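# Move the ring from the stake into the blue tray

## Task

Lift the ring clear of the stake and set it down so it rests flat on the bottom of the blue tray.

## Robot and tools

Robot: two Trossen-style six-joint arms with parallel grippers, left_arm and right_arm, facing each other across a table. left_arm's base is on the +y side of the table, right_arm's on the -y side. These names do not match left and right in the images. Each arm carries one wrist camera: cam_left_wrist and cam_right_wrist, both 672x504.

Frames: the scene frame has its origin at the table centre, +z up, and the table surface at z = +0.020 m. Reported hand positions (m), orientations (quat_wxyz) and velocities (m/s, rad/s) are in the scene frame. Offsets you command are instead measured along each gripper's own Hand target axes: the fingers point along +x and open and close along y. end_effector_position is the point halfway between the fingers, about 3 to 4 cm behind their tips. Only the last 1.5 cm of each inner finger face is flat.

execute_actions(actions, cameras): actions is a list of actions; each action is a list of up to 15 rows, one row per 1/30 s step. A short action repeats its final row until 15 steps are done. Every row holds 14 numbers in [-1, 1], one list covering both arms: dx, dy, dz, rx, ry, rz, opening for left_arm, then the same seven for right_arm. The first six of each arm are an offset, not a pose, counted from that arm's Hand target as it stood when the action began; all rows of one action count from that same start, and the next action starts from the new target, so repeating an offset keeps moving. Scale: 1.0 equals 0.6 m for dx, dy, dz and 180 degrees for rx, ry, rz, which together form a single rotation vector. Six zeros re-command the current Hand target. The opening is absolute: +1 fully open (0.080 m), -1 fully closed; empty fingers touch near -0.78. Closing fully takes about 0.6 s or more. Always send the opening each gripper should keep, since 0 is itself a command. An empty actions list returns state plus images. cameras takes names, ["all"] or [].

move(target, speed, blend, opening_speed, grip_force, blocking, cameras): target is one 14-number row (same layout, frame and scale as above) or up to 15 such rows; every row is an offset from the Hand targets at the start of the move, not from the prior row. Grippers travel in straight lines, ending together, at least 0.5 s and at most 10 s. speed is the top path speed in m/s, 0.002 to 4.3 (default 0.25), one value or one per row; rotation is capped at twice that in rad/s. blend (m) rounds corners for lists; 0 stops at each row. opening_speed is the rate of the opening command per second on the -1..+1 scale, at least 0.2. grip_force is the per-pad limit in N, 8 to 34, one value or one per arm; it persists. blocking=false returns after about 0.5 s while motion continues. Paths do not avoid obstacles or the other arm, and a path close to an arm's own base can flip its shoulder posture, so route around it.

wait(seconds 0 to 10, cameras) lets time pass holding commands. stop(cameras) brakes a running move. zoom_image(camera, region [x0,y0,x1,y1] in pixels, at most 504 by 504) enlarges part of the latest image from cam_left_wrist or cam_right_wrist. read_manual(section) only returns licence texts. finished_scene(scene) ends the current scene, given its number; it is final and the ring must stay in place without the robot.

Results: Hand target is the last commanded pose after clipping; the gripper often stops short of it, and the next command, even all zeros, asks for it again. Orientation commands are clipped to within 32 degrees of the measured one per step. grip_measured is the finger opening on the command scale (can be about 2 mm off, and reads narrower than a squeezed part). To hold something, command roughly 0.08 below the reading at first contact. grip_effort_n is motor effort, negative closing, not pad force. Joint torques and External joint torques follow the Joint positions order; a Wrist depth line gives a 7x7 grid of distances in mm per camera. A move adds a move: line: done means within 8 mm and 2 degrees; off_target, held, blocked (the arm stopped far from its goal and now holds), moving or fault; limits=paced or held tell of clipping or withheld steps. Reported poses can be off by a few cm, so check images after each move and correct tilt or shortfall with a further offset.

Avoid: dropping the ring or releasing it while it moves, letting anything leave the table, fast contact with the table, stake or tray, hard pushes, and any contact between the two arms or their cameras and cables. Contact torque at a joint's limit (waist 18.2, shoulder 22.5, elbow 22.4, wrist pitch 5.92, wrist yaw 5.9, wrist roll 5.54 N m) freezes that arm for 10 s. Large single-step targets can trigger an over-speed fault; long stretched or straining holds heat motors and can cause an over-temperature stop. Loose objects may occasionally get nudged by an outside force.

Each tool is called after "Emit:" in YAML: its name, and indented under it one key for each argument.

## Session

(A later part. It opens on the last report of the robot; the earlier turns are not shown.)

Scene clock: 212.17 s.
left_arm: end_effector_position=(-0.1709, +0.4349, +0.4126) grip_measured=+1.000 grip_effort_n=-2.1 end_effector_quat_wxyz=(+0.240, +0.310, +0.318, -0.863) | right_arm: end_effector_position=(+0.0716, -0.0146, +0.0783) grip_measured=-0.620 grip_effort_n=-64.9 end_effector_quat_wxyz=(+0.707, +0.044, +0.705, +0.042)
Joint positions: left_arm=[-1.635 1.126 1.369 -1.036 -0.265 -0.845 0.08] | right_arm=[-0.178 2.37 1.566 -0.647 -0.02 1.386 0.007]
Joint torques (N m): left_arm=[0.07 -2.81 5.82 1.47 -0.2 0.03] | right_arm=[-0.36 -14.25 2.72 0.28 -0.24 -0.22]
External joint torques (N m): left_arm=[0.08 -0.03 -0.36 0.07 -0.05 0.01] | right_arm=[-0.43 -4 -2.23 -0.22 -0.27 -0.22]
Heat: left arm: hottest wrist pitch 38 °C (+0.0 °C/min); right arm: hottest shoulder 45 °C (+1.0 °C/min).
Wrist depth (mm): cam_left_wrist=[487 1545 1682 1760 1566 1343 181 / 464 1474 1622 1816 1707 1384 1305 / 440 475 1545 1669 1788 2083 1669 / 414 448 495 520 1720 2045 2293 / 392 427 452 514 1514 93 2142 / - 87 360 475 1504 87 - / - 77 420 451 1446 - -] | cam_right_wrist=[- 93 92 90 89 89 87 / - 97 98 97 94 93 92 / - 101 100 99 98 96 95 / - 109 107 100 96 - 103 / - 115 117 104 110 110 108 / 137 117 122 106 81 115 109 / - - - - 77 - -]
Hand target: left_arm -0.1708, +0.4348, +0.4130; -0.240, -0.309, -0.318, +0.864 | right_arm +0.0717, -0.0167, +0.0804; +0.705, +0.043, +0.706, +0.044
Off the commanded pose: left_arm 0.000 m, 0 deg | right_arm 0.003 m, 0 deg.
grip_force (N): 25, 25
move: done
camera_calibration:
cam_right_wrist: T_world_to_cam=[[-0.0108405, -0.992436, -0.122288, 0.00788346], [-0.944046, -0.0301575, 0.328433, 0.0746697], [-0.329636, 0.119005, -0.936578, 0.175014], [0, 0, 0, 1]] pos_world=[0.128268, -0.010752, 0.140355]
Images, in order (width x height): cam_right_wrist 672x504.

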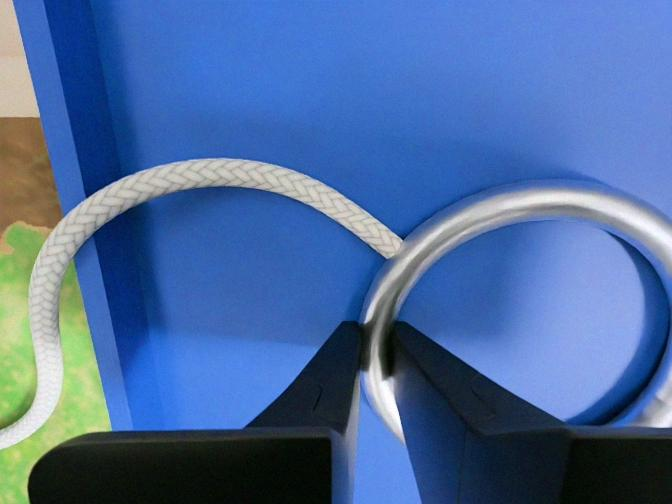

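Flat on floor. Release and raise.

Emit:
move:
  target: [0,0,0,0,0,0,1,0,0,0,0,0,0,-0.3]
  opening_speed: 0.4

Emit:
move:
  target: [0,0,0,0,0,0,1,-0.13,0.02,0,0,0,0,-0.3]
  speed: 0.12
  cameras: ["cam_right_wrist"]

Scene clock: 217.47 s.
left_arm: end_effector_position=(-0.1709, +0.4349, +0.4126) grip_measured=+1.000 grip_effort_n=-2.1 end_effector_quat_wxyz=(+0.240, +0.310, +0.318, -0.863) | right_arm: end_effector_position=(+0.0716, -0.0140, +0.0786) grip_measured=-0.305 grip_effort_n=20.7 end_effector_quat_wxyz=(+0.706, +0.045, +0.705, +0.043)
Joint positions: left_arm=[-1.635 1.126 1.369 -1.036 -0.265 -0.845 0.08] | right_arm=[-0.178 2.369 1.565 -0.644 -0.021 1.386 0.021]
Joint torques (N m): left_arm=[0.05 -2.82 5.82 1.47 -0.19 0.04] | right_arm=[-0.36 -14.18 2.73 0.11 -0.19 -0.22]
External joint torques (N m): left_arm=[0.05 -0.04 -0.37 0.07 -0.04 0.02] | right_arm=[-0.36 -4.11 -2.09 -0.36 -0.22 -0.21]
Heat: left arm: hottest wrist pitch 38 °C (+0.0 °C/min); right arm: hottest shoulder 44 °C (+0.0 °C/min).
Wrist depth (mm): cam_left_wrist=[484 1534 1733 1831 1545 1305 1130 / 463 1455 1622 1876 1669 1376 1446 / 438 473 1555 1645 1760 2045 2803 / 414 447 491 513 1816 2009 2341 / 392 426 443 529 1599 93 2027 / - 87 376 477 1514 87 - / - 77 420 457 1465 - -] | cam_right_wrist=[- 93 92 90 89 89 87 / - 98 99 97 94 93 92 / - 100 100 99 98 94 95 / - 107 108 107 98 - 103 / - 115 117 108 109 111 108 / 136 115 70 83 88 114 113 / - - - 127 127 - -]
Hand target: left_arm -0.1708, +0.4348, +0.4130; -0.240, -0.309, -0.318, +0.864 | right_arm +0.0718, -0.0167, +0.0804; +0.705, +0.043, +0.706, +0.044
Off the commanded pose: left_arm 0.000 m, 0 deg | right_arm 0.003 m, 0 deg.
grip_force (N): 25, 25
move: done

Scene clock: 218.67 s.
left_arm: end_effector_position=(-0.1709, +0.4349, +0.4126) grip_measured=+1.000 grip_effort_n=-1.6 end_effector_quat_wxyz=(+0.240, +0.310, +0.318, -0.863) | right_arm: end_effector_position=(+0.0707, -0.0190, +0.1504) grip_measured=-0.304 grip_effort_n=19.3 end_effector_quat_wxyz=(+0.705, +0.036, +0.707, +0.034)
Joint positions: left_arm=[-1.635 1.126 1.369 -1.036 -0.265 -0.845 0.08] | right_arm=[-0.178 2.247 1.667 -0.895 -0.021 1.386 0.021]
Joint torques (N m): left_arm=[0.06 -2.8 5.84 1.47 -0.19 0.03] | right_arm=[-0.27 -14.29 5.82 0.1 -0.18 -0.19]
External joint torques (N m): left_arm=[0.07 0.08 -0.4 0.07 -0.04 0.01] | right_arm=[-0.21 -4.33 0.5 -0.34 -0.22 -0.19]
Heat: left arm: hottest wrist pitch 38 °C (+0.0 °C/min); right arm: hottest shoulder 45 °C (+1.0 °C/min).
Wrist depth (mm): cam_left_wrist=[483 1566 1746 1746 1504 1376 1097 / 466 1437 1610 1760 1733 1393 2045 / 435 475 1588 1720 1760 2142 3110 / 412 449 490 517 1802 2027 2390 / 391 424 455 532 1610 93 2122 / - 93 363 479 1465 86 - / - 78 416 457 1402 - -] | cam_right_wrist=[163 159 155 - 152 151 151 / 172 169 162 - - 157 157 / 182 180 173 163 169 165 166 / 193 190 181 176 - 174 174 / 205 204 193 190 184 191 186 / 223 218 65 83 86 197 202 / - - - 231 - - -]
Hand target: left_arm -0.1708, +0.4348, +0.4130; -0.240, -0.309, -0.318, +0.864 | right_arm +0.0719, -0.0144, +0.1592; +0.705, +0.043, +0.707, +0.044
Off the commanded pose: left_arm 0.000 m, 0 deg | right_arm 0.010 m, 1 deg.
grip_force (N): 25, 25
move: off_target (right_arm)
camera_calibration:
cam_right_wrist: T_world_to_cam=[[-0.0116646, -0.994981, -0.0993834, 0.00877677], [-0.942073, -0.0223831, 0.33466, 0.0490693], [-0.335204, 0.0975301, -0.937084, 0.242872], [0, 0, 0, 1]] pos_world=[0.127741, -0.0138564, 0.212043]
Images, in order (width x height): cam_right_wrist 672x504.

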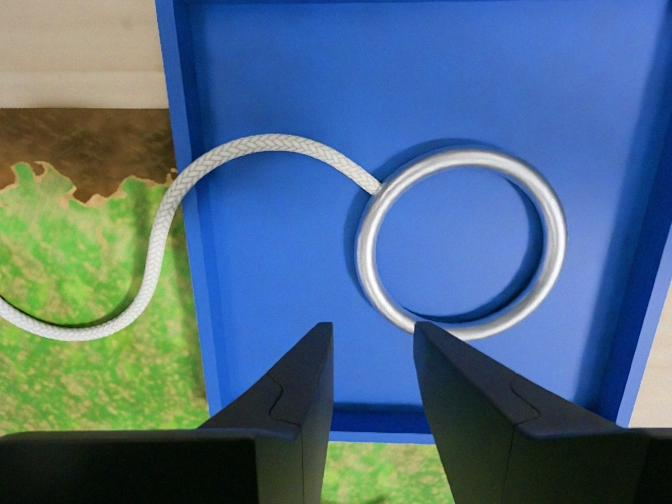

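Emit:
finished_scene:
  scene: 2

The scene is finished: the task was done.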